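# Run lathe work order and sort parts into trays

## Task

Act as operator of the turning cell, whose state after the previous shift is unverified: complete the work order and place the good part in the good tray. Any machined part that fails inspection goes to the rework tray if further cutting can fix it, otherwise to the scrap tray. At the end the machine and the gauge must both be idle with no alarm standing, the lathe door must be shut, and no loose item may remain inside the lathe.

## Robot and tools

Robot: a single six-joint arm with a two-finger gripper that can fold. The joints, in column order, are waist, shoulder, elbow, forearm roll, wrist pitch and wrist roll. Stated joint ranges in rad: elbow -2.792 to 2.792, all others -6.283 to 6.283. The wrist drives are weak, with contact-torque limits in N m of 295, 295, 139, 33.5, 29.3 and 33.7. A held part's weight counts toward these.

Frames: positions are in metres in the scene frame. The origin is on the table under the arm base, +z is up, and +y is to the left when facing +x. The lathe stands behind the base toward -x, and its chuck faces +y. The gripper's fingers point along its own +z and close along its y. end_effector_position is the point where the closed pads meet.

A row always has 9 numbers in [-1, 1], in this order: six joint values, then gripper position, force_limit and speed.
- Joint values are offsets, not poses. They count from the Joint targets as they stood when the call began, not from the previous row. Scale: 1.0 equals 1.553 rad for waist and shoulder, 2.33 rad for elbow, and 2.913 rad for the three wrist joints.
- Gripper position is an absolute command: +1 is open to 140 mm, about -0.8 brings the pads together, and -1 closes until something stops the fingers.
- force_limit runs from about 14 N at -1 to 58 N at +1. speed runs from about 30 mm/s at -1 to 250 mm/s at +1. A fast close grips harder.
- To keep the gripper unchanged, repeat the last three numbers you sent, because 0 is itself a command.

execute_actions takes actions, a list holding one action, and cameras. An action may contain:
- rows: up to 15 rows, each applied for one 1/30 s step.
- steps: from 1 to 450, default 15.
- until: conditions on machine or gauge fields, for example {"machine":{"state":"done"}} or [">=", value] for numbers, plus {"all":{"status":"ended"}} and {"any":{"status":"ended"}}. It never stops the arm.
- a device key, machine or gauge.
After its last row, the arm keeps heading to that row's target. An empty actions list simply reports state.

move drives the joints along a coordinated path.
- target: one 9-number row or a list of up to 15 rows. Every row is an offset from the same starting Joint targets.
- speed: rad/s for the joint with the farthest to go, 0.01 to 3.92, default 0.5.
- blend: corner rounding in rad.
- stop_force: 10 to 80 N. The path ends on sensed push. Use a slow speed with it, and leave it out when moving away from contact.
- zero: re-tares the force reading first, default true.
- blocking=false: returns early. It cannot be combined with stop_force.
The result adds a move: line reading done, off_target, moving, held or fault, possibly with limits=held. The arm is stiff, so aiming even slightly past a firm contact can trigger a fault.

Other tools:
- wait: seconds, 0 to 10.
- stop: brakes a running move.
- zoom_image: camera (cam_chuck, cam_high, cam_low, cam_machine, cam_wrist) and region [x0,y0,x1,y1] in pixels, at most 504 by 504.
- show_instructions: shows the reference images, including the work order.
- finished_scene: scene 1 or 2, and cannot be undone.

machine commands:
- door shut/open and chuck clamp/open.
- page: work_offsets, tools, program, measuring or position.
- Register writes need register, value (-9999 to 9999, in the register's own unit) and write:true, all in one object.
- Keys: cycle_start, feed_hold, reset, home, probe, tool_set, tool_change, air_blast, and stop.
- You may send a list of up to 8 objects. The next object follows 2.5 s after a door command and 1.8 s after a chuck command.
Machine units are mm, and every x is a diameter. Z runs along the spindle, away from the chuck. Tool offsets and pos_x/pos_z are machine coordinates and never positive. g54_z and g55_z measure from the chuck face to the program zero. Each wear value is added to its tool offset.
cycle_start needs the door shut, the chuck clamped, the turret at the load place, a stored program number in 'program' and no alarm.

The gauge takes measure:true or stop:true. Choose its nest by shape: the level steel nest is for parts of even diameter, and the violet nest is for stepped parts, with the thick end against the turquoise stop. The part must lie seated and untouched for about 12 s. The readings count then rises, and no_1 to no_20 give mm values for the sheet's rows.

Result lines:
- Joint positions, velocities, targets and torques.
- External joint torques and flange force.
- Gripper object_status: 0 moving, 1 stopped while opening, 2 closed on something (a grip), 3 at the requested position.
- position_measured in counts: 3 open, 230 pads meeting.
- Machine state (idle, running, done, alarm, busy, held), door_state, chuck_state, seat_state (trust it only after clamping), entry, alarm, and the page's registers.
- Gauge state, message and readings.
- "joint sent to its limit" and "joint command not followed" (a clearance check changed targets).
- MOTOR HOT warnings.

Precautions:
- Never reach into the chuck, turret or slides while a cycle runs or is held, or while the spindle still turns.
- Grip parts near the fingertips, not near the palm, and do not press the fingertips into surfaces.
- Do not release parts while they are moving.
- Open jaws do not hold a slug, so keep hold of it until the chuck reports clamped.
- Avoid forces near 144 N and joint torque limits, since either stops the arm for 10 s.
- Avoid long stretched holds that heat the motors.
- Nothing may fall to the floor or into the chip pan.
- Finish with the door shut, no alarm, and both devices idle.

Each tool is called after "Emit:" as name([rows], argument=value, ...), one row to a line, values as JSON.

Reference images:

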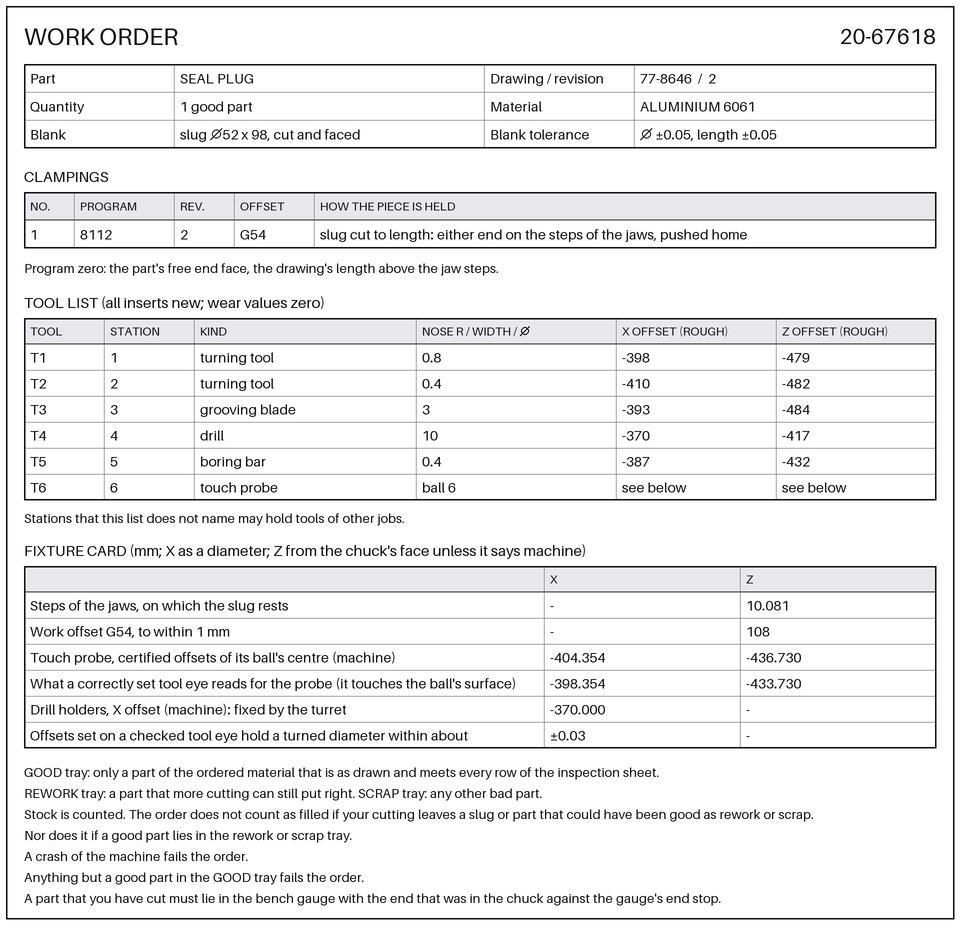

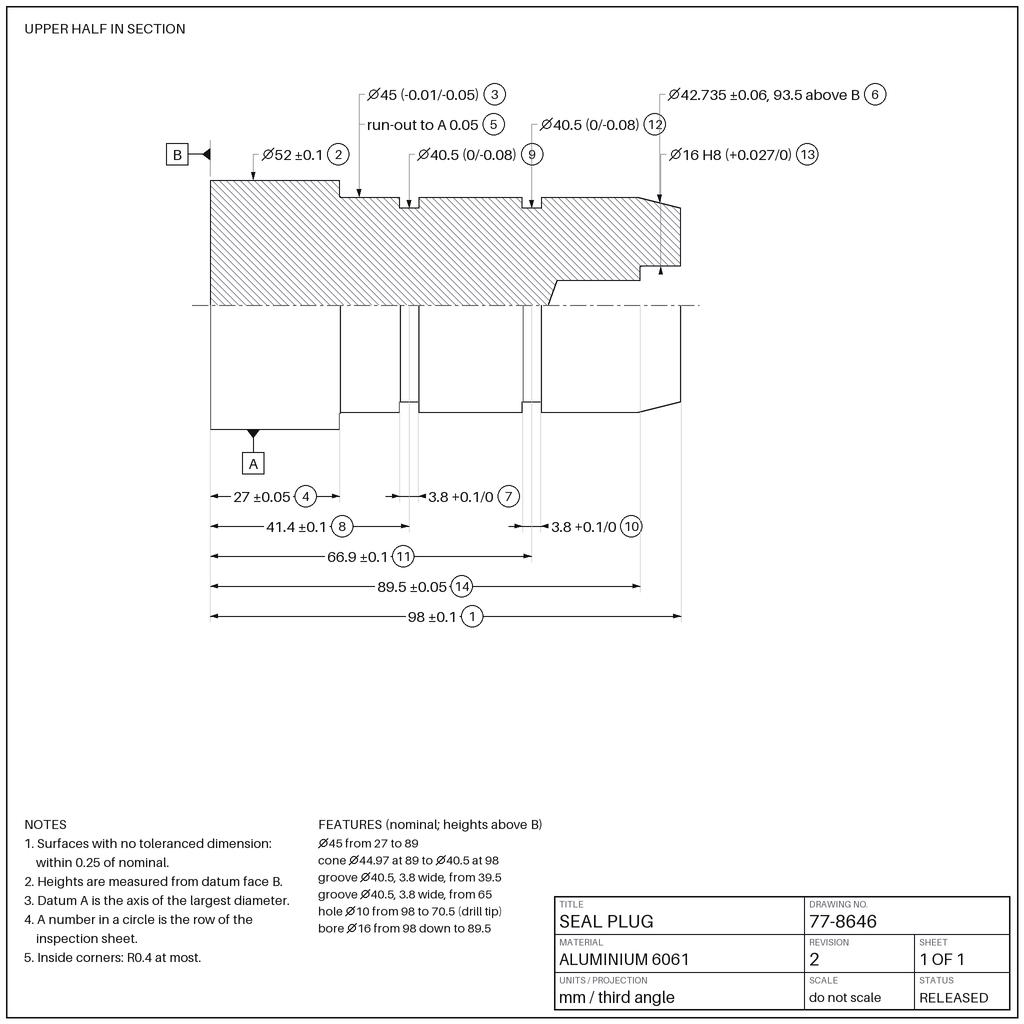

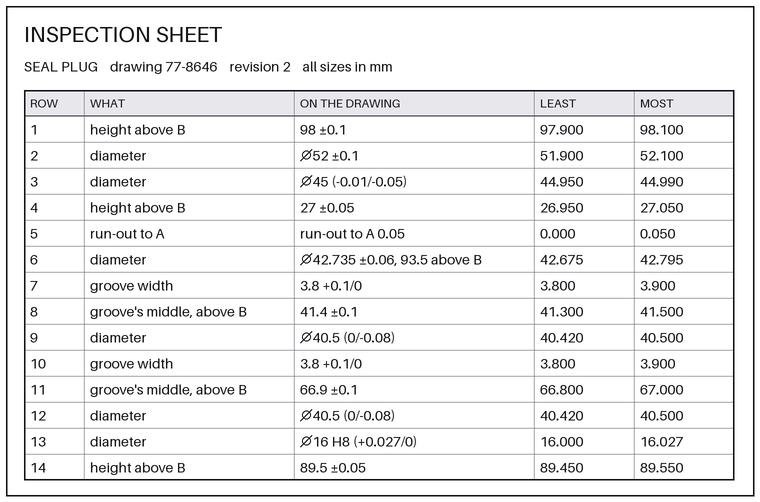

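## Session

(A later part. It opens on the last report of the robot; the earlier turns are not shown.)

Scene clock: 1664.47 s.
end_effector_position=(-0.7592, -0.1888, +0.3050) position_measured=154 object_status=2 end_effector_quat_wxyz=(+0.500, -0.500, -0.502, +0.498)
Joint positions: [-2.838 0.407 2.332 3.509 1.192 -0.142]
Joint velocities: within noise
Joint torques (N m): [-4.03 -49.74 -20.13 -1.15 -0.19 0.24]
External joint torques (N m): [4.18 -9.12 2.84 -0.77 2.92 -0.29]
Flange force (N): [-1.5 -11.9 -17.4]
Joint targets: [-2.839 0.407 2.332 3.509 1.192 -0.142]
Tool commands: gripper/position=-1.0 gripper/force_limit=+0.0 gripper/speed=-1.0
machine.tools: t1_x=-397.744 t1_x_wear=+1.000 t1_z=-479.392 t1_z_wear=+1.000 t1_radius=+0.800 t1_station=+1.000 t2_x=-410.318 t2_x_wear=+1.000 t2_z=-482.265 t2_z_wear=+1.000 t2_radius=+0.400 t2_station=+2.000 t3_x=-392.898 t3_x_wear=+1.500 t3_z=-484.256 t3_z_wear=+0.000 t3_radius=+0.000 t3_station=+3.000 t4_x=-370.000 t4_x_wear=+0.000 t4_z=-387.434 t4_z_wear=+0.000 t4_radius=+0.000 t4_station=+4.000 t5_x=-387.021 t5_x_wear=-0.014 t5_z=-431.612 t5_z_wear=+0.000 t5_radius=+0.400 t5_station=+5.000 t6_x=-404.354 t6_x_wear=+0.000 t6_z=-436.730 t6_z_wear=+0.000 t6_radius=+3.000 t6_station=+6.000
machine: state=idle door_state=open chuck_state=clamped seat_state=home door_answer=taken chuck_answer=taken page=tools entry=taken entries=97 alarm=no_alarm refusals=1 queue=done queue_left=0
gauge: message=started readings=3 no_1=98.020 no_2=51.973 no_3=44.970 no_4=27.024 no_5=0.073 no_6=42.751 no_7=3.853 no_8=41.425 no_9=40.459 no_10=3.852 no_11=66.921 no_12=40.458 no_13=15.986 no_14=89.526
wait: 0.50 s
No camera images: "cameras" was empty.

Emit:
execute_actions([
  {"machine":{"chuck":"open"},"steps":90,"until":{"machine":{"chuck_state":"open"}}},
], cameras=[])

Emit:
move(target=[-0.00028,0.00032,-0.00044,-0.00016,-0.0002,0.00008,-1,0.0,-1], speed=0.02, cameras=[])

Emit:
move(target=[0.0159,0.0026,-0.0037,0.0092,-0.0003,-0.0039,-1,0.0,-1], speed=0.02, stop_force=18, cameras=[])

Emit:
execute_actions([
  {"machine":{"chuck":"clamp"},"steps":90,"until":{"machine":{"chuck_state":"clamped"}}},
], cameras=[])

Scene clock: 1671.53 s.
end_effector_position=(-0.7592, -0.1887, +0.3050) position_measured=154 object_status=2 end_effector_quat_wxyz=(+0.500, -0.500, -0.502, +0.498)
Joint positions: [-2.839 0.407 2.332 3.509 1.192 -0.142]
Joint velocities: within noise
Joint torques (N m): [-0.36 -61.95 -19.76 -2.1 4.87 0.21]
External joint torques (N m): [0.46 3.4 2.51 0.19 -2.15 -0.26]
Flange force (N): [-1.1 2.7 0.0]
Joint targets: [-2.839 0.407 2.332 3.509 1.192 -0.142]
Tool commands: gripper/position=-1.0 gripper/force_limit=+0.0 gripper/speed=-1.0
machine.tools: t1_x=-397.744 t1_x_wear=+1.000 t1_z=-479.392 t1_z_wear=+1.000 t1_radius=+0.800 t1_station=+1.000 t2_x=-410.318 t2_x_wear=+1.000 t2_z=-482.265 t2_z_wear=+1.000 t2_radius=+0.400 t2_station=+2.000 t3_x=-392.898 t3_x_wear=+1.500 t3_z=-484.256 t3_z_wear=+0.000 t3_radius=+0.000 t3_station=+3.000 t4_x=-370.000 t4_x_wear=+0.000 t4_z=-387.434 t4_z_wear=+0.000 t4_radius=+0.000 t4_station=+4.000 t5_x=-387.021 t5_x_wear=-0.014 t5_z=-431.612 t5_z_wear=+0.000 t5_radius=+0.400 t5_station=+5.000 t6_x=-404.354 t6_x_wear=+0.000 t6_z=-436.730 t6_z_wear=+0.000 t6_radius=+3.000 t6_station=+6.000
machine: state=idle door_state=open chuck_state=open seat_state=open door_answer=taken chuck_answer=taken page=tools entry=taken entries=97 alarm=no_alarm refusals=1 queue=running queue_left=0
gauge: message=started readings=3 no_1=98.020 no_2=51.973 no_3=44.970 no_4=27.024 no_5=0.073 no_6=42.751 no_7=3.853 no_8=41.425 no_9=40.459 no_10=3.852 no_11=66.921 no_12=40.458 no_13=15.986 no_14=89.526
No camera images: "cameras" was empty.

Scene clock: 1672.23 s.
end_effector_position=(-0.7598, -0.1888, +0.3050) position_measured=154 object_status=2 end_effector_quat_wxyz=(+0.499, -0.500, -0.502, +0.498)
Joint positions: [-2.839 0.408 2.331 3.508 1.192 -0.142]
Joint velocities: within noise
Joint torques (N m): [0.37 -62.12 -20.02 -2.53 4.77 0.14]
External joint torques (N m): [-0.36 3.91 2.93 0.64 -2.07 -0.19]
Flange force (N): [-0.2 3.9 0.0]
Joint targets: [-2.839 0.408 2.331 3.508 1.192 -0.142]
machine.tools: t1_x=-397.744 t1_x_wear=+1.000 t1_z=-479.392 t1_z_wear=+1.000 t1_radius=+0.800 t1_station=+1.000 t2_x=-410.318 t2_x_wear=+1.000 t2_z=-482.265 t2_z_wear=+1.000 t2_radius=+0.400 t2_station=+2.000 t3_x=-392.898 t3_x_wear=+1.500 t3_z=-484.256 t3_z_wear=+0.000 t3_radius=+0.000 t3_station=+3.000 t4_x=-370.000 t4_x_wear=+0.000 t4_z=-387.434 t4_z_wear=+0.000 t4_radius=+0.000 t4_station=+4.000 t5_x=-387.021 t5_x_wear=-0.014 t5_z=-431.612 t5_z_wear=+0.000 t5_radius=+0.400 t5_station=+5.000 t6_x=-404.354 t6_x_wear=+0.000 t6_z=-436.730 t6_z_wear=+0.000 t6_radius=+3.000 t6_station=+6.000
machine: state=idle door_state=open chuck_state=open seat_state=open door_answer=taken chuck_answer=taken page=tools entry=taken entries=97 alarm=no_alarm refusals=1 queue=running queue_left=0
gauge: message=started readings=3 no_1=98.020 no_2=51.973 no_3=44.970 no_4=27.024 no_5=0.073 no_6=42.751 no_7=3.853 no_8=41.425 no_9=40.459 no_10=3.852 no_11=66.921 no_12=40.458 no_13=15.986 no_14=89.526
move: done
No camera images: "cameras" was empty.

Scene clock: 1673.23 s.
end_effector_position=(-0.7598, -0.1897, +0.3050) position_measured=154 object_status=2 end_effector_quat_wxyz=(+0.500, -0.500, -0.502, +0.498)
Joint positions: [-2.837 0.408 2.33 3.511 1.192 -0.143]
Joint velocities: within noise
Joint torques (N m): [16.91 -60.08 -22.63 -8.99 3.04 0.63]
External joint torques (N m): [-16.78 1.38 5.14 7.05 -0.31 -0.67]
Flange force (N): [21.1 0.4 0.3]
Joint targets: [-2.837 0.408 2.331 3.511 1.192 -0.143]
machine.tools: t1_x=-397.744 t1_x_wear=+1.000 t1_z=-479.392 t1_z_wear=+1.000 t1_radius=+0.800 t1_station=+1.000 t2_x=-410.318 t2_x_wear=+1.000 t2_z=-482.265 t2_z_wear=+1.000 t2_radius=+0.400 t2_station=+2.000 t3_x=-392.898 t3_x_wear=+1.500 t3_z=-484.256 t3_z_wear=+0.000 t3_radius=+0.000 t3_station=+3.000 t4_x=-370.000 t4_x_wear=+0.000 t4_z=-387.434 t4_z_wear=+0.000 t4_radius=+0.000 t4_station=+4.000 t5_x=-387.021 t5_x_wear=-0.014 t5_z=-431.612 t5_z_wear=+0.000 t5_radius=+0.400 t5_station=+5.000 t6_x=-404.354 t6_x_wear=+0.000 t6_z=-436.730 t6_z_wear=+0.000 t6_radius=+3.000 t6_station=+6.000
machine: state=idle door_state=open chuck_state=open seat_state=open door_answer=taken chuck_answer=taken page=tools entry=taken entries=97 alarm=no_alarm refusals=1 queue=done queue_left=0
gauge: message=started readings=3 no_1=98.020 no_2=51.973 no_3=44.970 no_4=27.024 no_5=0.073 no_6=42.751 no_7=3.853 no_8=41.425 no_9=40.459 no_10=3.852 no_11=66.921 no_12=40.458 no_13=15.986 no_14=89.526
move: contact; the forearm roll is farthest, 0.024 rad from its target
No camera images: "cameras" was empty.

Scene clock: 1674.10 s.
end_effector_position=(-0.7598, -0.1897, +0.3050) position_measured=154 object_status=2 end_effector_quat_wxyz=(+0.500, -0.500, -0.502, +0.498)
Joint positions: [-2.837 0.408 2.331 3.511 1.192 -0.143]
Joint velocities: within noise
Joint torques (N m): [4.91 -51.13 -40.53 -7.62 0.29 0.21]
External joint torques (N m): [-4.75 -7.52 23.18 5.7 2.43 -0.26]
Flange force (N): [17.0 -7.2 -47.9]
Joint targets: [-2.837 0.408 2.331 3.511 1.192 -0.143]
Tool commands: gripper/position=-1.0 gripper/force_limit=+0.0 gripper/speed=-1.0
machine.tools: t1_x=-397.744 t1_x_wear=+1.000 t1_z=-479.392 t1_z_wear=+1.000 t1_radius=+0.800 t1_station=+1.000 t2_x=-410.318 t2_x_wear=+1.000 t2_z=-482.265 t2_z_wear=+1.000 t2_radius=+0.400 t2_station=+2.000 t3_x=-392.898 t3_x_wear=+1.500 t3_z=-484.256 t3_z_wear=+0.000 t3_radius=+0.000 t3_station=+3.000 t4_x=-370.000 t4_x_wear=+0.000 t4_z=-387.434 t4_z_wear=+0.000 t4_radius=+0.000 t4_station=+4.000 t5_x=-387.021 t5_x_wear=-0.014 t5_z=-431.612 t5_z_wear=+0.000 t5_radius=+0.400 t5_station=+5.000 t6_x=-404.354 t6_x_wear=+0.000 t6_z=-436.730 t6_z_wear=+0.000 t6_radius=+3.000 t6_station=+6.000
machine: state=idle door_state=open chuck_state=clamped seat_state=home door_answer=taken chuck_answer=taken page=tools entry=taken entries=97 alarm=no_alarm refusals=1 queue=running queue_left=0
gauge: message=started readings=3 no_1=98.020 no_2=51.973 no_3=44.970 no_4=27.024 no_5=0.073 no_6=42.751 no_7=3.853 no_8=41.425 no_9=40.459 no_10=3.852 no_11=66.921 no_12=40.458 no_13=15.986 no_14=89.526
No camera images: "cameras" was empty.

Emit:
move([
  [0,0,0,0,0,0,1,0.0,-1],
  [-0.2822,-0.0784,0.0836,-0.1620,0.0174,0.0604,1,0.0,-1],
  [-0.2209,-0.9980,-0.0275,-0.1267,-0.9183,0.0491,1,0.0,-1],
], speed=[0.2,0.3,0.6], blend=[0,0.05,0], cameras=[])

Emit:
execute_actions([
  {"machine":[{"door":"shut"},{"page":"measuring"},{"tool_change":true},{"register":"probe_z","value":43,"write":true},{"probe":true}],"steps":450,"until":{"machine":{"queue":["!=","running"],"state":["!=","busy"]}}},
], cameras=[])

Emit:
execute_actions([
  {"steps":300,"until":{"machine":{"queue":["!=","running"],"state":["!=","busy"]}}},
], cameras=[])

Emit:
execute_actions([
  {"machine":[{"register":"probe_z","value":62,"write":true},{"probe":true}],"steps":450,"until":{"machine":{"queue":["!=","running"],"state":["!=","busy"]}}},
], cameras=[])

Scene clock: 1689.10 s.
end_effector_position=(-0.1108, -0.0355, +0.4658) position_measured=3 object_status=3 end_effector_quat_wxyz=(-0.186, +0.682, +0.682, -0.185)
Joint positions: [-3.18 -1.142 2.266 3.142 -1.483 0]
Joint velocities: within noise
Joint torques (N m): [-0.74 54.12 -38.75 -3.9 1.45 0.24]
External joint torques (N m): [1.08 -0.25 -0.22 -0.02 -0.1 -0.26]
Flange force (N): [0.0 0.0 0.0]
Joint targets: [-3.180 -1.142 2.266 3.142 -1.483 0.000]
machine.tools: t1_x=-397.744 t1_x_wear=+1.000 t1_z=-479.392 t1_z_wear=+1.000 t1_radius=+0.800 t1_station=+1.000 t2_x=-410.318 t2_x_wear=+1.000 t2_z=-482.265 t2_z_wear=+1.000 t2_radius=+0.400 t2_station=+2.000 t3_x=-392.898 t3_x_wear=+1.500 t3_z=-484.256 t3_z_wear=+0.000 t3_radius=+0.000 t3_station=+3.000 t4_x=-370.000 t4_x_wear=+0.000 t4_z=-387.434 t4_z_wear=+0.000 t4_radius=+0.000 t4_station=+4.000 t5_x=-387.021 t5_x_wear=-0.014 t5_z=-431.612 t5_z_wear=+0.000 t5_radius=+0.400 t5_station=+5.000 t6_x=-404.354 t6_x_wear=+0.000 t6_z=-436.730 t6_z_wear=+0.000 t6_radius=+3.000 t6_station=+6.000
machine: state=idle door_state=open chuck_state=clamped seat_state=home door_answer=taken chuck_answer=taken page=tools entry=taken entries=97 alarm=no_alarm refusals=1 queue=done queue_left=0
gauge: message=started readings=3 no_1=98.020 no_2=51.973 no_3=44.970 no_4=27.024 no_5=0.073 no_6=42.751 no_7=3.853 no_8=41.425 no_9=40.459 no_10=3.852 no_11=66.921 no_12=40.458 no_13=15.986 no_14=89.526
move: done
No camera images: "cameras" was empty.

Scene clock: 1704.27 s.
end_effector_position=(-0.1107, -0.0355, +0.4658) position_measured=3 object_status=3 end_effector_quat_wxyz=(-0.186, +0.682, +0.682, -0.185)
Joint positions: [-3.18 -1.142 2.266 3.142 -1.483 0]
Joint velocities: within noise
Joint torques (N m): [-0.18 53.41 -38.59 -3.92 1.54 0.24]
External joint torques (N m): [0.41 0.86 -0.24 0.03 -0.19 -0.26]
Flange force (N): [0.0 0.0 0.0]
Joint targets: [-3.180 -1.142 2.266 3.142 -1.483 0.000]
Tool commands: gripper/position=+1.0 gripper/force_limit=+0.0 gripper/speed=-1.0
machine.measuring: probe_x=+75.000 probe_z=+43.000 probe_move_x=-36.000 probe_move_z=+0.000 probe_radius=+2.992 eye_x=+59.834 eye_z=+152.326 probe_touched=+1 probe_found_x=+44.986 probe_found_z=+43.000 set_x=-387.021 set_z=-431.612
machine: state=idle door_state=shut chuck_state=clamped seat_state=home door_answer=taken chuck_answer=taken page=measuring entry=taken entries=100 alarm=no_alarm refusals=1 queue=done queue_left=0
gauge: message=started readings=3 no_1=98.020 no_2=51.973 no_3=44.970 no_4=27.024 no_5=0.073 no_6=42.751 no_7=3.853 no_8=41.425 no_9=40.459 no_10=3.852 no_11=66.921 no_12=40.458 no_13=15.986 no_14=89.526
No camera images: "cameras" was empty.

Scene clock: 1704.50 s.
end_effector_position=(-0.1107, -0.0355, +0.4658) position_measured=3 object_status=3 end_effector_quat_wxyz=(-0.186, +0.682, +0.682, -0.185)
Joint positions: [-3.18 -1.142 2.266 3.142 -1.483 0]
Joint velocities: within noise
Joint torques (N m): [-0.3 53.72 -38.77 -3.88 1.5 0.19]
External joint torques (N m): [0.58 0.42 -0.01 -0.01 -0.15 -0.22]
Flange force (N): [0.0 0.0 0.0]
Joint targets: [-3.180 -1.142 2.266 3.142 -1.483 0.000]
Tool commands: gripper/position=+1.0 gripper/force_limit=+0.0 gripper/speed=-1.0
machine.measuring: probe_x=+75.000 probe_z=+43.000 probe_move_x=-36.000 probe_move_z=+0.000 probe_radius=+2.992 eye_x=+59.834 eye_z=+152.326 probe_touched=+1 probe_found_x=+44.986 probe_found_z=+43.000 set_x=-387.021 set_z=-431.612
machine: state=idle door_state=shut chuck_state=clamped seat_state=home door_answer=taken chuck_answer=taken page=measuring entry=taken entries=100 alarm=no_alarm refusals=1 queue=done queue_left=0
gauge: message=started readings=3 no_1=98.020 no_2=51.973 no_3=44.970 no_4=27.024 no_5=0.073 no_6=42.751 no_7=3.853 no_8=41.425 no_9=40.459 no_10=3.852 no_11=66.921 no_12=40.458 no_13=15.986 no_14=89.526
No camera images: "cameras" was empty.

Scene clock: 1710.97 s.
end_effector_position=(-0.1107, -0.0355, +0.4658) position_measured=3 object_status=3 end_effector_quat_wxyz=(-0.186, +0.682, +0.682, -0.185)
Joint positions: [-3.18 -1.142 2.266 3.142 -1.483 0]
Joint velocities: within noise
Joint torques (N m): [-0.01 53.39 -38.72 -3.87 1.37 0.31]
External joint torques (N m): [0.27 0.5 -0.29 -0.04 -0.02 -0.34]
Flange force (N): [0.0 0.0 0.0]
Joint targets: [-3.180 -1.142 2.266 3.142 -1.483 0.000]
Tool commands: gripper/position=+1.0 gripper/force_limit=+0.0 gripper/speed=-1.0
machine.measuring: probe_x=+75.000 probe_z=+62.000 probe_move_x=-36.000 probe_move_z=+0.000 probe_radius=+2.992 eye_x=+59.834 eye_z=+152.326 probe_touched=+1 probe_found_x=+44.997 probe_found_z=+62.000 set_x=-387.021 set_z=-431.612
machine: state=idle door_state=shut chuck_state=clamped seat_state=home door_answer=taken chuck_answer=taken page=measuring entry=taken entries=102 alarm=no_alarm refusals=1 queue=done queue_left=0
gauge: message=started readings=3 no_1=98.020 no_2=51.973 no_3=44.970 no_4=27.024 no_5=0.073 no_6=42.751 no_7=3.853 no_8=41.425 no_9=40.459 no_10=3.852 no_11=66.921 no_12=40.458 no_13=15.986 no_14=89.526
No camera images: "cameras" was empty.

Emit:
execute_actions([
  {"machine":[{"home":true},{"door":"open"}],"steps":300,"until":{"machine":{"door_state":"open"}}},
], cameras=[])

Emit:
move(target=[-0.0614,0.9196,0.1115,-0.0352,0.9357,0.0113,1,0.0,-1], speed=0.6, cameras=[])

Emit:
move([
  [0.2816,0.0781,-0.0836,0.1615,-0.0173,-0.0602,1,0.0,-1],
  [0.2816,0.0781,-0.0836,0.1615,-0.0173,-0.0602,-1,0.0,-1],
], speed=[0.25,0.1], cameras=[])

Emit:
execute_actions([
  {"machine":{"chuck":"open"},"steps":90,"until":{"machine":{"chuck_state":"open"}}},
], cameras=[])

Emit:
move(target=[0.0159,0.0026,-0.0037,0.0092,-0.0003,-0.0039,-1,0.0,-1], speed=0.02, stop_force=18, cameras=[])

Emit:
execute_actions([
  {"machine":{"chuck":"clamp"},"steps":90,"until":{"machine":{"chuck_state":"clamped"}}},
], cameras=[])

Scene clock: 1718.70 s.
end_effector_position=(-0.1107, -0.0355, +0.4658) position_measured=3 object_status=3 end_effector_quat_wxyz=(-0.186, +0.682, +0.682, -0.185)
Joint positions: [-3.18 -1.142 2.266 3.142 -1.483 0]
Joint velocities: within noise
Joint torques (N m): [0.04 53.88 -38.75 -3.89 1.55 0.24]
External joint torques (N m): [0.25 0.02 -0.24 -0.02 -0.21 -0.27]
Flange force (N): [0.0 0.0 0.0]
Joint targets: [-3.180 -1.142 2.266 3.142 -1.483 0.000]
Tool commands: gripper/position=+1.0 gripper/force_limit=+0.0 gripper/speed=-1.0
machine.measuring: probe_x=+75.000 probe_z=+62.000 probe_move_x=-36.000 probe_move_z=+0.000 probe_radius=+2.992 eye_x=+59.834 eye_z=+152.326 probe_touched=+1 probe_found_x=+44.997 probe_found_z=+62.000 set_x=-387.021 set_z=-431.612
machine: state=idle door_state=open chuck_state=clamped seat_state=home door_answer=taken chuck_answer=taken page=measuring entry=taken entries=103 alarm=no_alarm refusals=1 queue=running queue_left=0
gauge: message=started readings=3 no_1=98.020 no_2=51.973 no_3=44.970 no_4=27.024 no_5=0.073 no_6=42.751 no_7=3.853 no_8=41.425 no_9=40.459 no_10=3.852 no_11=66.921 no_12=40.458 no_13=15.986 no_14=89.526
No camera images: "cameras" was empty.

Scene clock: 1723.67 s.
end_effector_position=(-0.6907, -0.0012, +0.3166) position_measured=3 object_status=3 end_effector_quat_wxyz=(+0.499, -0.500, -0.502, +0.499)
Joint positions: [-3.275 0.286 2.526 3.039 1.242 0.033]
Joint velocities: within noise
Joint torques (N m): [-0.37 -44.57 -15.77 -1.17 2.92 0.17]
External joint torques (N m): [0.27 -0.9 -0.45 -0.09 -0.25 -0.21]
Flange force (N): [-0.7 -3.2 0.2]
Joint targets: [-3.275 0.286 2.526 3.040 1.242 0.033]
machine.measuring: probe_x=+75.000 probe_z=+62.000 probe_move_x=-36.000 probe_move_z=+0.000 probe_radius=+2.992 eye_x=+59.834 eye_z=+152.326 probe_touched=+1 probe_found_x=+44.997 probe_found_z=+62.000 set_x=-387.021 set_z=-431.612
machine: state=idle door_state=open chuck_state=clamped seat_state=home door_answer=taken chuck_answer=taken page=measuring entry=taken entries=103 alarm=no_alarm refusals=1 queue=done queue_left=0
gauge: message=started readings=3 no_1=98.020 no_2=51.973 no_3=44.970 no_4=27.024 no_5=0.073 no_6=42.751 no_7=3.853 no_8=41.425 no_9=40.459 no_10=3.852 no_11=66.921 no_12=40.458 no_13=15.986 no_14=89.526
move: done
No camera images: "cameras" was empty.

Scene clock: 1729.47 s.
end_effector_position=(-0.7595, -0.1890, +0.3050) position_measured=154 object_status=0 end_effector_quat_wxyz=(+0.500, -0.500, -0.502, +0.498)
Joint positions: [-2.838 0.407 2.331 3.51 1.192 -0.142]
Joint velocities: within noise
Joint torques (N m): [-4.52 -48.92 -19.91 -1.07 -0.33 0.33]
External joint torques (N m): [4.62 -9.72 2.63 -0.85 3.06 -0.37]
Flange force (N): [-2.2 -12.9 -17.9]
Joint targets: [-2.838 0.407 2.331 3.510 1.192 -0.142]
machine.measuring: probe_x=+75.000 probe_z=+62.000 probe_move_x=-36.000 probe_move_z=+0.000 probe_radius=+2.992 eye_x=+59.834 eye_z=+152.326 probe_touched=+1 probe_found_x=+44.997 probe_found_z=+62.000 set_x=-387.021 set_z=-431.612
machine: state=idle door_state=open chuck_state=clamped seat_state=home door_answer=taken chuck_answer=taken page=measuring entry=taken entries=103 alarm=no_alarm refusals=1 queue=done queue_left=0
gauge: message=started readings=3 no_1=98.020 no_2=51.973 no_3=44.970 no_4=27.024 no_5=0.073 no_6=42.751 no_7=3.853 no_8=41.425 no_9=40.459 no_10=3.852 no_11=66.921 no_12=40.458 no_13=15.986 no_14=89.526
move: done
No camera images: "cameras" was empty.

Scene clock: 1730.30 s.
end_effector_position=(-0.7595, -0.1890, +0.3050) position_measured=154 object_status=2 end_effector_quat_wxyz=(+0.500, -0.500, -0.502, +0.498)
Joint positions: [-2.838 0.408 2.331 3.51 1.192 -0.142]
Joint velocities: within noise
Joint torques (N m): [-0.12 -61.72 -19.75 -2.15 4.73 0.17]
External joint torques (N m): [0.11 3.62 2.59 0.25 -2.03 -0.22]
Flange force (N): [-0.5 3.4 0.2]
Joint targets: [-2.838 0.407 2.331 3.510 1.192 -0.142]
Tool commands: gripper/position=-1.0 gripper/force_limit=+0.0 gripper/speed=-1.0
machine.measuring: probe_x=+75.000 probe_z=+62.000 probe_move_x=-36.000 probe_move_z=+0.000 probe_radius=+2.992 eye_x=+59.834 eye_z=+152.326 probe_touched=+1 probe_found_x=+44.997 probe_found_z=+62.000 set_x=-387.021 set_z=-431.612
machine: state=idle door_state=open chuck_state=open seat_state=open door_answer=taken chuck_answer=taken page=measuring entry=taken entries=103 alarm=no_alarm refusals=1 queue=running queue_left=0
gauge: message=started readings=3 no_1=98.020 no_2=51.973 no_3=44.970 no_4=27.024 no_5=0.073 no_6=42.751 no_7=3.853 no_8=41.425 no_9=40.459 no_10=3.852 no_11=66.921 no_12=40.458 no_13=15.986 no_14=89.526
No camera images: "cameras" was empty.

Scene clock: 1731.33 s.
end_effector_position=(-0.7595, -0.1902, +0.3051) position_measured=154 object_status=2 end_effector_quat_wxyz=(+0.500, -0.500, -0.502, +0.498)
Joint positions: [-2.835 0.408 2.33 3.514 1.192 -0.144]
Joint velocities: within noise
Joint torques (N m): [20.76 -60.47 -25.16 -11.1 2.97 0.63]
External joint torques (N m): [-20.63 1.9 7.86 9.18 -0.24 -0.68]
Flange force (N): [26.0 1.5 -2.5]
Joint targets: [-2.835 0.408 2.330 3.514 1.192 -0.144]
machine.measuring: probe_x=+75.000 probe_z=+62.000 probe_move_x=-36.000 probe_move_z=+0.000 probe_radius=+2.992 eye_x=+59.834 eye_z=+152.326 probe_touched=+1 probe_found_x=+44.997 probe_found_z=+62.000 set_x=-387.021 set_z=-431.612
machine: state=idle door_state=open chuck_state=open seat_state=open door_answer=taken chuck_answer=taken page=measuring entry=taken entries=103 alarm=no_alarm refusals=1 queue=done queue_left=0
gauge: message=started readings=3 no_1=98.020 no_2=51.973 no_3=44.970 no_4=27.024 no_5=0.073 no_6=42.751 no_7=3.853 no_8=41.425 no_9=40.459 no_10=3.852 no_11=66.921 no_12=40.458 no_13=15.986 no_14=89.526
move: contact; the forearm roll is farthest, 0.023 rad from its target
No camera images: "cameras" was empty.

Scene clock: 1732.20 s.
end_effector_position=(-0.7595, -0.1902, +0.3051) position_measured=154 object_status=2 end_effector_quat_wxyz=(+0.500, -0.500, -0.502, +0.498)
Joint positions: [-2.835 0.408 2.33 3.514 1.192 -0.144]
Joint velocities: within noise
Joint torques (N m): [16.07 -52.56 -28.65 -10.02 0.03 0.46]
External joint torques (N m): [-16.04 -5.73 11.49 8.11 2.68 -0.5]
Flange force (N): [25.0 -6.6 -20.1]
Joint targets: [-2.835 0.408 2.330 3.514 1.192 -0.144]
Tool commands: gripper/position=-1.0 gripper/force_limit=+0.0 gripper/speed=-1.0
machine.measuring: probe_x=+75.000 probe_z=+62.000 probe_move_x=-36.000 probe_move_z=+0.000 probe_radius=+2.992 eye_x=+59.834 eye_z=+152.326 probe_touched=+1 probe_found_x=+44.997 probe_found_z=+62.000 set_x=-387.021 set_z=-431.612
machine: state=idle door_state=open chuck_state=clamped seat_state=home door_answer=taken chuck_answer=taken page=measuring entry=taken entries=103 alarm=no_alarm refusals=1 queue=running queue_left=0
gauge: message=started readings=3 no_1=98.020 no_2=51.973 no_3=44.970 no_4=27.024 no_5=0.073 no_6=42.751 no_7=3.853 no_8=41.425 no_9=40.459 no_10=3.852 no_11=66.921 no_12=40.458 no_13=15.986 no_14=89.526
No camera images: "cameras" was empty.

Emit:
execute_actions([
  {"machine":{"chuck":"open"},"steps":90,"until":{"machine":{"chuck_state":"open"}}},
], cameras=[])

Emit:
move(target=[-0.0001,0.00011,-0.00016,-0.00006,-0.00007,0.00003,-1,0.0,-1], speed=0.02, cameras=[])

Emit:
execute_actions([
  {"machine":{"chuck":"clamp"},"steps":90,"until":{"machine":{"chuck_state":"clamped"}}},
], cameras=[])

Scene clock: 1736.43 s.
end_effector_position=(-0.7595, -0.1902, +0.3051) position_measured=154 object_status=2 end_effector_quat_wxyz=(+0.500, -0.500, -0.502, +0.498)
Joint positions: [-2.835 0.408 2.33 3.514 1.192 -0.144]
Joint velocities: within noise
Joint torques (N m): [20.85 -62.8 -25.81 -11.07 4.14 0.52]
External joint torques (N m): [-20.63 4.05 8.28 9.12 -1.4 -0.57]
Flange force (N): [25.7 3.7 -0.3]
Joint targets: [-2.835 0.408 2.330 3.514 1.192 -0.144]
Tool commands: gripper/position=-1.0 gripper/force_limit=+0.0 gripper/speed=-1.0
machine.measuring: probe_x=+75.000 probe_z=+62.000 probe_move_x=-36.000 probe_move_z=+0.000 probe_radius=+2.992 eye_x=+59.834 eye_z=+152.326 probe_touched=+1 probe_found_x=+44.997 probe_found_z=+62.000 set_x=-387.021 set_z=-431.612
machine: state=idle door_state=open chuck_state=open seat_state=open door_answer=taken chuck_answer=taken page=measuring entry=taken entries=103 alarm=no_alarm refusals=1 queue=running queue_left=0
gauge: message=started readings=3 no_1=98.020 no_2=51.973 no_3=44.970 no_4=27.024 no_5=0.073 no_6=42.751 no_7=3.853 no_8=41.425 no_9=40.459 no_10=3.852 no_11=66.921 no_12=40.458 no_13=15.986 no_14=89.526
No camera images: "cameras" was empty.

Scene clock: 1736.93 s.
end_effector_position=(-0.7597, -0.1902, +0.3051) position_measured=154 object_status=2 end_effector_quat_wxyz=(+0.500, -0.500, -0.502, +0.498)
Joint positions: [-2.835 0.408 2.33 3.513 1.192 -0.144]
Joint velocities: within noise
Joint torques (N m): [19.64 -62.31 -27.42 -10.92 3.92 0.52]
External joint torques (N m): [-19.56 4.36 10.19 9 -1.22 -0.57]
Flange force (N): [25.1 5.1 -4.2]
Joint targets: [-2.835 0.408 2.330 3.513 1.192 -0.144]
machine.measuring: probe_x=+75.000 probe_z=+62.000 probe_move_x=-36.000 probe_move_z=+0.000 probe_radius=+2.992 eye_x=+59.834 eye_z=+152.326 probe_touched=+1 probe_found_x=+44.997 probe_found_z=+62.000 set_x=-387.021 set_z=-431.612
machine: state=idle door_state=open chuck_state=open seat_state=open door_answer=taken chuck_answer=taken page=measuring entry=taken entries=103 alarm=no_alarm refusals=1 queue=running queue_left=0
gauge: message=started readings=3 no_1=98.020 no_2=51.973 no_3=44.970 no_4=27.024 no_5=0.073 no_6=42.751 no_7=3.853 no_8=41.425 no_9=40.459 no_10=3.852 no_11=66.921 no_12=40.458 no_13=15.986 no_14=89.526
move: done
No camera images: "cameras" was empty.

Scene clock: 1737.80 s.
end_effector_position=(-0.7597, -0.1902, +0.3050) position_measured=154 object_status=2 end_effector_quat_wxyz=(+0.500, -0.500, -0.502, +0.498)
Joint positions: [-2.835 0.408 2.33 3.513 1.192 -0.144]
Joint velocities: within noise
Joint torques (N m): [12.87 -52.28 -35.13 -9.85 0.47 0.38]
External joint torques (N m): [-12.79 -5.95 17.89 7.93 2.24 -0.43]
Flange force (N): [23.7 -6.5 -33.0]
Joint targets: [-2.835 0.408 2.330 3.513 1.192 -0.144]
Tool commands: gripper/position=-1.0 gripper/force_limit=+0.0 gripper/speed=-1.0
machine.measuring: probe_x=+75.000 probe_z=+62.000 probe_move_x=-36.000 probe_move_z=+0.000 probe_radius=+2.992 eye_x=+59.834 eye_z=+152.326 probe_touched=+1 probe_found_x=+44.997 probe_found_z=+62.000 set_x=-387.021 set_z=-431.612
machine: state=idle door_state=open chuck_state=clamped seat_state=home door_answer=taken chuck_answer=taken page=measuring entry=taken entries=103 alarm=no_alarm refusals=1 queue=running queue_left=0
gauge: message=started readings=3 no_1=98.020 no_2=51.973 no_3=44.970 no_4=27.024 no_5=0.073 no_6=42.751 no_7=3.853 no_8=41.425 no_9=40.459 no_10=3.852 no_11=66.921 no_12=40.458 no_13=15.986 no_14=89.526
No camera images: "cameras" was empty.

Emit:
execute_actions([
  {"machine":{"chuck":"open"},"steps":90,"until":{"machine":{"chuck_state":"open"}}},
], cameras=[])

Emit:
move(target=[-0.00004,0.00005,-0.00007,-0.00002,-0.00003,0.00001,-1,0.0,-1], speed=0.02, cameras=[])

Emit:
execute_actions([
  {"machine":{"chuck":"clamp"},"steps":90,"until":{"machine":{"chuck_state":"clamped"}}},
], cameras=[])

Emit:
wait(seconds=0.3, cameras=[])

Scene clock: 1741.17 s.
end_effector_position=(-0.7597, -0.1902, +0.3051) position_measured=154 object_status=2 end_effector_quat_wxyz=(+0.500, -0.500, -0.502, +0.498)
Joint positions: [-2.835 0.408 2.33 3.514 1.192 -0.144]
Joint velocities: within noise
Joint torques (N m): [20.92 -63.21 -25.19 -10.88 4.21 0.6]
External joint torques (N m): [-20.78 4.48 7.9 8.96 -1.48 -0.64]
Flange force (N): [25.8 4.3 0.9]
Joint targets: [-2.835 0.408 2.330 3.513 1.192 -0.144]
Tool commands: gripper/position=-1.0 gripper/force_limit=+0.0 gripper/speed=-1.0
machine.measuring: probe_x=+75.000 probe_z=+62.000 probe_move_x=-36.000 probe_move_z=+0.000 probe_radius=+2.992 eye_x=+59.834 eye_z=+152.326 probe_touched=+1 probe_found_x=+44.997 probe_found_z=+62.000 set_x=-387.021 set_z=-431.612
machine: state=idle door_state=open chuck_state=open seat_state=open door_answer=taken chuck_answer=taken page=measuring entry=taken entries=103 alarm=no_alarm refusals=1 queue=running queue_left=0
gauge: message=started readings=3 no_1=98.020 no_2=51.973 no_3=44.970 no_4=27.024 no_5=0.073 no_6=42.751 no_7=3.853 no_8=41.425 no_9=40.459 no_10=3.852 no_11=66.921 no_12=40.458 no_13=15.986 no_14=89.526
No camera images: "cameras" was empty.

Scene clock: 1741.67 s.
end_effector_position=(-0.7598, -0.1903, +0.3051) position_measured=154 object_status=2 end_effector_quat_wxyz=(+0.500, -0.500, -0.502, +0.498)
Joint positions: [-2.835 0.408 2.33 3.513 1.192 -0.144]
Joint velocities: within noise
Joint torques (N m): [20.91 -61.69 -27.58 -11.39 3.99 0.61]
External joint torques (N m): [-20.92 3.31 10.43 9.49 -1.28 -0.66]
Flange force (N): [27.3 2.7 -4.7]
Joint targets: [-2.835 0.408 2.330 3.513 1.192 -0.144]
machine.measuring: probe_x=+75.000 probe_z=+62.000 probe_move_x=-36.000 probe_move_z=+0.000 probe_radius=+2.992 eye_x=+59.834 eye_z=+152.326 probe_touched=+1 probe_found_x=+44.997 probe_found_z=+62.000 set_x=-387.021 set_z=-431.612
machine: state=idle door_state=open chuck_state=open seat_state=open door_answer=taken chuck_answer=taken page=measuring entry=taken entries=103 alarm=no_alarm refusals=1 queue=running queue_left=0
gauge: message=started readings=3 no_1=98.020 no_2=51.973 no_3=44.970 no_4=27.024 no_5=0.073 no_6=42.751 no_7=3.853 no_8=41.425 no_9=40.459 no_10=3.852 no_11=66.921 no_12=40.458 no_13=15.986 no_14=89.526
move: done
No camera images: "cameras" was empty.

Scene clock: 1742.53 s.
end_effector_position=(-0.7598, -0.1902, +0.3050) position_measured=154 object_status=2 end_effector_quat_wxyz=(+0.500, -0.500, -0.502, +0.498)
Joint positions: [-2.835 0.408 2.33 3.513 1.192 -0.144]
Joint velocities: within noise
Joint torques (N m): [11.95 -52.9 -36.66 -9.81 0.33 0.46]
External joint torques (N m): [-11.82 -5.71 19.51 7.9 2.39 -0.51]
Flange force (N): [22.9 -5.4 -36.4]
Joint targets: [-2.835 0.408 2.330 3.513 1.192 -0.144]
Tool commands: gripper/position=-1.0 gripper/force_limit=+0.0 gripper/speed=-1.0
machine.measuring: probe_x=+75.000 probe_z=+62.000 probe_move_x=-36.000 probe_move_z=+0.000 probe_radius=+2.992 eye_x=+59.834 eye_z=+152.326 probe_touched=+1 probe_found_x=+44.997 probe_found_z=+62.000 set_x=-387.021 set_z=-431.612
machine: state=idle door_state=open chuck_state=clamped seat_state=home door_answer=taken chuck_answer=taken page=measuring entry=taken entries=103 alarm=no_alarm refusals=1 queue=running queue_left=0
gauge: message=started readings=3 no_1=98.020 no_2=51.973 no_3=44.970 no_4=27.024 no_5=0.073 no_6=42.751 no_7=3.853 no_8=41.425 no_9=40.459 no_10=3.852 no_11=66.921 no_12=40.458 no_13=15.986 no_14=89.526
No camera images: "cameras" was empty.

Scene clock: 1742.83 s.
end_effector_position=(-0.7598, -0.1902, +0.3051) position_measured=154 object_status=2 end_effector_quat_wxyz=(+0.500, -0.500, -0.502, +0.498)
Joint positions: [-2.835 0.408 2.33 3.513 1.192 -0.144]
Joint velocities: within noise
Joint torques (N m): [11.65 -52.05 -39.18 -10.01 0.49 0.39]
External joint torques (N m): [-11.76 -6.43 21.74 8.08 2.24 -0.43]
Flange force (N): [24.4 -6.7 -40.8]
Joint targets: [-2.835 0.408 2.330 3.513 1.192 -0.144]
Tool commands: gripper/position=-1.0 gripper/force_limit=+0.0 gripper/speed=-1.0
machine.measuring: probe_x=+75.000 probe_z=+62.000 probe_move_x=-36.000 probe_move_z=+0.000 probe_radius=+2.992 eye_x=+59.834 eye_z=+152.326 probe_touched=+1 probe_found_x=+44.997 probe_found_z=+62.000 set_x=-387.021 set_z=-431.612
machine: state=idle door_state=open chuck_state=clamped seat_state=home door_answer=taken chuck_answer=taken page=measuring entry=taken entries=103 alarm=no_alarm refusals=1 queue=running queue_left=0
gauge: message=started readings=3 no_1=98.020 no_2=51.973 no_3=44.970 no_4=27.024 no_5=0.073 no_6=42.751 no_7=3.853 no_8=41.425 no_9=40.459 no_10=3.852 no_11=66.921 no_12=40.458 no_13=15.986 no_14=89.526
wait: 0.30 s
No camera images: "cameras" was empty.

Emit:
move([
  [0,0,0,0,0,0,1,0.0,-1],
  [-0.2833,-0.0784,0.0840,-0.1629,0.0174,0.0607,1,0.0,-1],
  [-0.2215,-0.9980,-0.0270,-0.1274,-0.9183,0.0494,1,0.0,-1],
], speed=[0.2,0.3,0.6], blend=[0,0.05,0], cameras=[])

Emit:
execute_actions([
  {"machine":[{"door":"shut"},{"page":"measuring"},{"tool_change":true},{"register":"probe_z","value":43,"write":true},{"probe":true}],"steps":450,"until":{"machine":{"queue":["!=","running"],"state":["!=","busy"]}}},
], cameras=[])

Emit:
execute_actions([
  {"steps":300,"until":{"machine":{"queue":["!=","running"],"state":["!=","busy"]}}},
], cameras=[])

Emit:
execute_actions([
  {"machine":[{"register":"probe_z","value":88,"write":true},{"probe":true}],"steps":450,"until":{"machine":{"queue":["!=","running"],"state":["!=","busy"]}}},
], cameras=[])

Scene clock: 1756.40 s.
end_effector_position=(-0.1108, -0.0356, +0.4654) position_measured=3 object_status=3 end_effector_quat_wxyz=(-0.186, +0.682, +0.683, -0.185)
Joint positions: [-3.179 -1.142 2.267 3.142 -1.483 0]
Joint velocities: within noise
Joint torques (N m): [-0.24 53.44 -38.73 -3.89 1.53 0.12]
External joint torques (N m): [0.5 0.67 -0.15 -0.01 -0.18 -0.14]
Flange force (N): [0.0 0.0 0.0]
Joint targets: [-3.179 -1.142 2.267 3.142 -1.483 0.000]
machine.measuring: probe_x=+75.000 probe_z=+62.000 probe_move_x=-36.000 probe_move_z=+0.000 probe_radius=+2.992 eye_x=+59.834 eye_z=+152.326 probe_touched=+1 probe_found_x=+44.997 probe_found_z=+62.000 set_x=-387.021 set_z=-431.612
machine: state=idle door_state=open chuck_state=clamped seat_state=home door_answer=taken chuck_answer=taken page=measuring entry=taken entries=103 alarm=no_alarm refusals=1 queue=done queue_left=0
gauge: message=started readings=3 no_1=98.020 no_2=51.973 no_3=44.970 no_4=27.024 no_5=0.073 no_6=42.751 no_7=3.853 no_8=41.425 no_9=40.459 no_10=3.852 no_11=66.921 no_12=40.458 no_13=15.986 no_14=89.526
move: done
No camera images: "cameras" was empty.

Scene clock: 1771.57 s.
end_effector_position=(-0.1107, -0.0356, +0.4654) position_measured=3 object_status=3 end_effector_quat_wxyz=(-0.186, +0.682, +0.683, -0.185)
Joint positions: [-3.179 -1.142 2.267 3.142 -1.483 0]
Joint velocities: within noise
Joint torques (N m): [0.04 53.71 -38.74 -3.97 1.46 0.18]
External joint torques (N m): [0.18 0.62 -0.18 0.07 -0.11 -0.21]
Flange force (N): [0.0 0.0 0.0]
Joint targets: [-3.179 -1.142 2.267 3.142 -1.483 0.000]
Tool commands: gripper/position=+1.0 gripper/force_limit=+0.0 gripper/speed=-1.0
machine.measuring: probe_x=+75.000 probe_z=+43.000 probe_move_x=-36.000 probe_move_z=+0.000 probe_radius=+2.992 eye_x=+59.834 eye_z=+152.326 probe_touched=+1 probe_found_x=+44.953 probe_found_z=+43.000 set_x=-387.021 set_z=-431.612
machine: state=idle door_state=shut chuck_state=clamped seat_state=home door_answer=taken chuck_answer=taken page=measuring entry=taken entries=106 alarm=no_alarm refusals=1 queue=done queue_left=0
gauge: message=started readings=3 no_1=98.020 no_2=51.973 no_3=44.970 no_4=27.024 no_5=0.073 no_6=42.751 no_7=3.853 no_8=41.425 no_9=40.459 no_10=3.852 no_11=66.921 no_12=40.458 no_13=15.986 no_14=89.526
No camera images: "cameras" was empty.

Scene clock: 1771.80 s.
end_effector_position=(-0.1107, -0.0356, +0.4654) position_measured=3 object_status=3 end_effector_quat_wxyz=(-0.186, +0.682, +0.683, -0.185)
Joint positions: [-3.179 -1.142 2.267 3.142 -1.483 0]
Joint velocities: within noise
Joint torques (N m): [-0.47 53.77 -39.07 -3.95 1.6 0.15]
External joint torques (N m): [0.66 0.08 0.15 0.05 -0.25 -0.17]
Flange force (N): [0.0 0.0 0.0]
Joint targets: [-3.179 -1.142 2.267 3.142 -1.483 0.000]
Tool commands: gripper/position=+1.0 gripper/force_limit=+0.0 gripper/speed=-1.0
machine.measuring: probe_x=+75.000 probe_z=+43.000 probe_move_x=-36.000 probe_move_z=+0.000 probe_radius=+2.992 eye_x=+59.834 eye_z=+152.326 probe_touched=+1 probe_found_x=+44.953 probe_found_z=+43.000 set_x=-387.021 set_z=-431.612
machine: state=idle door_state=shut chuck_state=clamped seat_state=home door_answer=taken chuck_answer=taken page=measuring entry=taken entries=106 alarm=no_alarm refusals=1 queue=done queue_left=0
gauge: message=started readings=3 no_1=98.020 no_2=51.973 no_3=44.970 no_4=27.024 no_5=0.073 no_6=42.751 no_7=3.853 no_8=41.425 no_9=40.459 no_10=3.852 no_11=66.921 no_12=40.458 no_13=15.986 no_14=89.526
No camera images: "cameras" was empty.

Scene clock: 1778.17 s.
end_effector_position=(-0.1107, -0.0356, +0.4654) position_measured=3 object_status=3 end_effector_quat_wxyz=(-0.186, +0.682, +0.683, -0.185)
Joint positions: [-3.179 -1.142 2.267 3.142 -1.483 0]
Joint velocities: within noise
Joint torques (N m): [-0.05 52.47 -38.75 -3.9 1.51 0.22]
External joint torques (N m): [0.33 1.79 -0.23 -0.01 -0.16 -0.24]
Flange force (N): [0.0 0.0 0.0]
Joint targets: [-3.179 -1.142 2.267 3.142 -1.483 0.000]
Tool commands: gripper/position=+1.0 gripper/force_limit=+0.0 gripper/speed=-1.0
machine.measuring: probe_x=+75.000 probe_z=+88.000 probe_move_x=-36.000 probe_move_z=+0.000 probe_radius=+2.992 eye_x=+59.834 eye_z=+152.326 probe_touched=+1 probe_found_x=+44.922 probe_found_z=+88.000 set_x=-387.021 set_z=-431.612
machine: state=idle door_state=shut chuck_state=clamped seat_state=home door_answer=taken chuck_answer=taken page=measuring entry=taken entries=108 alarm=no_alarm refusals=1 queue=done queue_left=0
gauge: message=started readings=3 no_1=98.020 no_2=51.973 no_3=44.970 no_4=27.024 no_5=0.073 no_6=42.751 no_7=3.853 no_8=41.425 no_9=40.459 no_10=3.852 no_11=66.921 no_12=40.458 no_13=15.986 no_14=89.526
No camera images: "cameras" was empty.

Emit:
execute_actions([
  {"machine":[{"home":true},{"door":"open"}],"steps":300,"until":{"machine":{"door_state":"open"}}},
], cameras=[])

Emit:
move(target=[-0.0620,0.9196,0.1115,-0.0352,0.9357,0.0113,1,0.0,-1], speed=0.6, cameras=[])

Emit:
move([
  [0.2835,0.0785,-0.0844,0.1628,-0.0175,-0.0608,1,0.0,-1],
  [0.2835,0.0785,-0.0844,0.1628,-0.0175,-0.0608,-1,0.0,-1],
], speed=[0.25,0.1], cameras=[])

Emit:
execute_actions([
  {"machine":{"chuck":"open"},"steps":90,"until":{"machine":{"chuck_state":"open"}}},
], cameras=[])

Emit:
move(target=[0.0159,0.0026,-0.0037,0.0092,-0.0003,-0.0039,-1,0.0,-1], speed=0.02, stop_force=18, cameras=[])

Emit:
execute_actions([
  {"machine":{"chuck":"clamp"},"steps":90,"until":{"machine":{"chuck_state":"clamped"}}},
], cameras=[])

Emit:
wait(seconds=0.3, cameras=[])

Scene clock: 1790.40 s.
end_effector_position=(-0.1107, -0.0356, +0.4654) position_measured=3 object_status=3 end_effector_quat_wxyz=(-0.186, +0.682, +0.683, -0.185)
Joint positions: [-3.179 -1.142 2.267 3.142 -1.483 0]
Joint velocities: within noise
Joint torques (N m): [0.42 52.64 -38.93 -3.89 1.5 0.19]
External joint torques (N m): [-0.14 1.36 0.01 -0.01 -0.15 -0.22]
Flange force (N): [0.0 0.0 0.0]
Joint targets: [-3.179 -1.142 2.267 3.142 -1.483 0.000]
Tool commands: gripper/position=+1.0 gripper/force_limit=+0.0 gripper/speed=-1.0
machine.measuring: probe_x=+75.000 probe_z=+88.000 probe_move_x=-36.000 probe_move_z=+0.000 probe_radius=+2.992 eye_x=+59.834 eye_z=+152.326 probe_touched=+1 probe_found_x=+44.922 probe_found_z=+88.000 set_x=-387.021 set_z=-431.612
machine: state=idle door_state=open chuck_state=clamped seat_state=home door_answer=taken chuck_answer=taken page=measuring entry=taken entries=109 alarm=no_alarm refusals=1 queue=running queue_left=0
gauge: message=started readings=3 no_1=98.020 no_2=51.973 no_3=44.970 no_4=27.024 no_5=0.073 no_6=42.751 no_7=3.853 no_8=41.425 no_9=40.459 no_10=3.852 no_11=66.921 no_12=40.458 no_13=15.986 no_14=89.526
No camera images: "cameras" was empty.

Scene clock: 1795.37 s.
end_effector_position=(-0.6904, -0.0009, +0.3161) position_measured=3 object_status=3 end_effector_quat_wxyz=(+0.499, -0.501, -0.502, +0.498)
Joint positions: [-3.276 0.286 2.527 3.04 1.242 0.033]
Joint velocities: within noise
Joint torques (N m): [-0.52 -45.25 -15.64 -1.16 2.98 0.09]
External joint torques (N m): [0.58 -0.47 -0.59 -0.12 -0.3 -0.14]
Flange force (N): [-1.4 -2.3 1.0]
Joint targets: [-3.276 0.286 2.527 3.040 1.242 0.033]
machine.measuring: probe_x=+75.000 probe_z=+88.000 probe_move_x=-36.000 probe_move_z=+0.000 probe_radius=+2.992 eye_x=+59.834 eye_z=+152.326 probe_touched=+1 probe_found_x=+44.922 probe_found_z=+88.000 set_x=-387.021 set_z=-431.612
machine: state=idle door_state=open chuck_state=clamped seat_state=home door_answer=taken chuck_answer=taken page=measuring entry=taken entries=109 alarm=no_alarm refusals=1 queue=done queue_left=0
gauge: message=started readings=3 no_1=98.020 no_2=51.973 no_3=44.970 no_4=27.024 no_5=0.073 no_6=42.751 no_7=3.853 no_8=41.425 no_9=40.459 no_10=3.852 no_11=66.921 no_12=40.458 no_13=15.986 no_14=89.526
move: done
No camera images: "cameras" was empty.

Scene clock: 1801.17 s.
end_effector_position=(-0.7597, -0.1900, +0.3047) position_measured=154 object_status=0 end_effector_quat_wxyz=(+0.500, -0.501, -0.502, +0.498)
Joint positions: [-2.835 0.408 2.33 3.514 1.191 -0.144]
Joint velocities: within noise
Joint torques (N m): [-4.86 -49.71 -19.94 -0.86 -0.41 0.43]
External joint torques (N m): [4.82 -8.86 2.74 -1.04 3.13 -0.48]
Flange force (N): [-2.4 -11.0 -17.5]
Joint targets: [-2.835 0.408 2.330 3.514 1.191 -0.144]
machine.measuring: probe_x=+75.000 probe_z=+88.000 probe_move_x=-36.000 probe_move_z=+0.000 probe_radius=+2.992 eye_x=+59.834 eye_z=+152.326 probe_touched=+1 probe_found_x=+44.922 probe_found_z=+88.000 set_x=-387.021 set_z=-431.612
machine: state=idle door_state=open chuck_state=clamped seat_state=home door_answer=taken chuck_answer=taken page=measuring entry=taken entries=109 alarm=no_alarm refusals=1 queue=done queue_left=0
gauge: message=started readings=3 no_1=98.020 no_2=51.973 no_3=44.970 no_4=27.024 no_5=0.073 no_6=42.751 no_7=3.853 no_8=41.425 no_9=40.459 no_10=3.852 no_11=66.921 no_12=40.458 no_13=15.986 no_14=89.526
move: done
No camera images: "cameras" was empty.

Scene clock: 1802.00 s.
end_effector_position=(-0.7597, -0.1900, +0.3047) position_measured=154 object_status=2 end_effector_quat_wxyz=(+0.500, -0.501, -0.502, +0.498)
Joint positions: [-2.835 0.408 2.33 3.514 1.191 -0.144]
Joint velocities: within noise
Joint torques (N m): [-0.12 -61.56 -19.85 -2.35 4.71 0.17]
External joint torques (N m): [0.36 2.95 2.59 0.42 -2 -0.22]
Flange force (N): [-1.1 2.1 -0.7]
Joint targets: [-2.835 0.408 2.330 3.514 1.191 -0.144]
Tool commands: gripper/position=-1.0 gripper/force_limit=+0.0 gripper/speed=-1.0
machine.measuring: probe_x=+75.000 probe_z=+88.000 probe_move_x=-36.000 probe_move_z=+0.000 probe_radius=+2.992 eye_x=+59.834 eye_z=+152.326 probe_touched=+1 probe_found_x=+44.922 probe_found_z=+88.000 set_x=-387.021 set_z=-431.612
machine: state=idle door_state=open chuck_state=open seat_state=open door_answer=taken chuck_answer=taken page=measuring entry=taken entries=109 alarm=no_alarm refusals=1 queue=running queue_left=0
gauge: message=started readings=3 no_1=98.020 no_2=51.973 no_3=44.970 no_4=27.024 no_5=0.073 no_6=42.751 no_7=3.853 no_8=41.425 no_9=40.459 no_10=3.852 no_11=66.921 no_12=40.458 no_13=15.986 no_14=89.526
No camera images: "cameras" was empty.

Scene clock: 1803.03 s.
end_effector_position=(-0.7597, -0.1911, +0.3047) position_measured=154 object_status=2 end_effector_quat_wxyz=(+0.500, -0.501, -0.502, +0.498)
Joint positions: [-2.833 0.409 2.329 3.518 1.191 -0.145]
Joint velocities: within noise
Joint torques (N m): [20.55 -60.04 -24.45 -10.94 2.86 0.51]
External joint torques (N m): [-20.39 1.45 7.22 9.02 -0.14 -0.55]
Flange force (N): [25.7 0.8 -1.8]
Joint targets: [-2.833 0.409 2.329 3.518 1.191 -0.145]
machine.measuring: probe_x=+75.000 probe_z=+88.000 probe_move_x=-36.000 probe_move_z=+0.000 probe_radius=+2.992 eye_x=+59.834 eye_z=+152.326 probe_touched=+1 probe_found_x=+44.922 probe_found_z=+88.000 set_x=-387.021 set_z=-431.612
machine: state=idle door_state=open chuck_state=open seat_state=open door_answer=taken chuck_answer=taken page=measuring entry=taken entries=109 alarm=no_alarm refusals=1 queue=done queue_left=0
gauge: message=started readings=3 no_1=98.020 no_2=51.973 no_3=44.970 no_4=27.024 no_5=0.073 no_6=42.751 no_7=3.853 no_8=41.425 no_9=40.459 no_10=3.852 no_11=66.921 no_12=40.458 no_13=15.986 no_14=89.526
move: contact; the forearm roll is farthest, 0.023 rad from its target
No camera images: "cameras" was empty.

Scene clock: 1803.90 s.
end_effector_position=(-0.7597, -0.1911, +0.3047) position_measured=154 object_status=2 end_effector_quat_wxyz=(+0.500, -0.501, -0.502, +0.498)
Joint positions: [-2.833 0.409 2.329 3.518 1.191 -0.145]
Joint velocities: within noise
Joint torques (N m): [13.99 -52.32 -27.12 -9.44 -0.14 0.37]
External joint torques (N m): [-13.95 -5.87 9.83 7.51 2.84 -0.42]
Flange force (N): [21.0 -6.7 -18.7]
Joint targets: [-2.833 0.409 2.329 3.518 1.191 -0.145]
Tool commands: gripper/position=-1.0 gripper/force_limit=+0.0 gripper/speed=-1.0
machine.measuring: probe_x=+75.000 probe_z=+88.000 probe_move_x=-36.000 probe_move_z=+0.000 probe_radius=+2.992 eye_x=+59.834 eye_z=+152.326 probe_touched=+1 probe_found_x=+44.922 probe_found_z=+88.000 set_x=-387.021 set_z=-431.612
machine: state=idle door_state=open chuck_state=clamped seat_state=home door_answer=taken chuck_answer=taken page=measuring entry=taken entries=109 alarm=no_alarm refusals=1 queue=running queue_left=0
gauge: message=started readings=3 no_1=98.020 no_2=51.973 no_3=44.970 no_4=27.024 no_5=0.073 no_6=42.751 no_7=3.853 no_8=41.425 no_9=40.459 no_10=3.852 no_11=66.921 no_12=40.458 no_13=15.986 no_14=89.526
No camera images: "cameras" was empty.

Scene clock: 1804.20 s.
end_effector_position=(-0.7597, -0.1911, +0.3047) position_measured=154 object_status=2 end_effector_quat_wxyz=(+0.500, -0.501, -0.502, +0.498)
Joint positions: [-2.833 0.409 2.329 3.518 1.191 -0.145]
Joint velocities: within noise
Joint torques (N m): [14.77 -52.5 -27.44 -9.51 -0.07 0.46]
External joint torques (N m): [-14.71 -5.9 10.06 7.57 2.79 -0.51]
Flange force (N): [22.5 -6.9 -18.5]
Joint targets: [-2.833 0.409 2.329 3.518 1.191 -0.145]
Tool commands: gripper/position=-1.0 gripper/force_limit=+0.0 gripper/speed=-1.0
machine.measuring: probe_x=+75.000 probe_z=+88.000 probe_move_x=-36.000 probe_move_z=+0.000 probe_radius=+2.992 eye_x=+59.834 eye_z=+152.326 probe_touched=+1 probe_found_x=+44.922 probe_found_z=+88.000 set_x=-387.021 set_z=-431.612
machine: state=idle door_state=open chuck_state=clamped seat_state=home door_answer=taken chuck_answer=taken page=measuring entry=taken entries=109 alarm=no_alarm refusals=1 queue=running queue_left=0
gauge: message=started readings=3 no_1=98.020 no_2=51.973 no_3=44.970 no_4=27.024 no_5=0.073 no_6=42.751 no_7=3.853 no_8=41.425 no_9=40.459 no_10=3.852 no_11=66.921 no_12=40.458 no_13=15.986 no_14=89.526
wait: 0.30 s
No camera images: "cameras" was empty.


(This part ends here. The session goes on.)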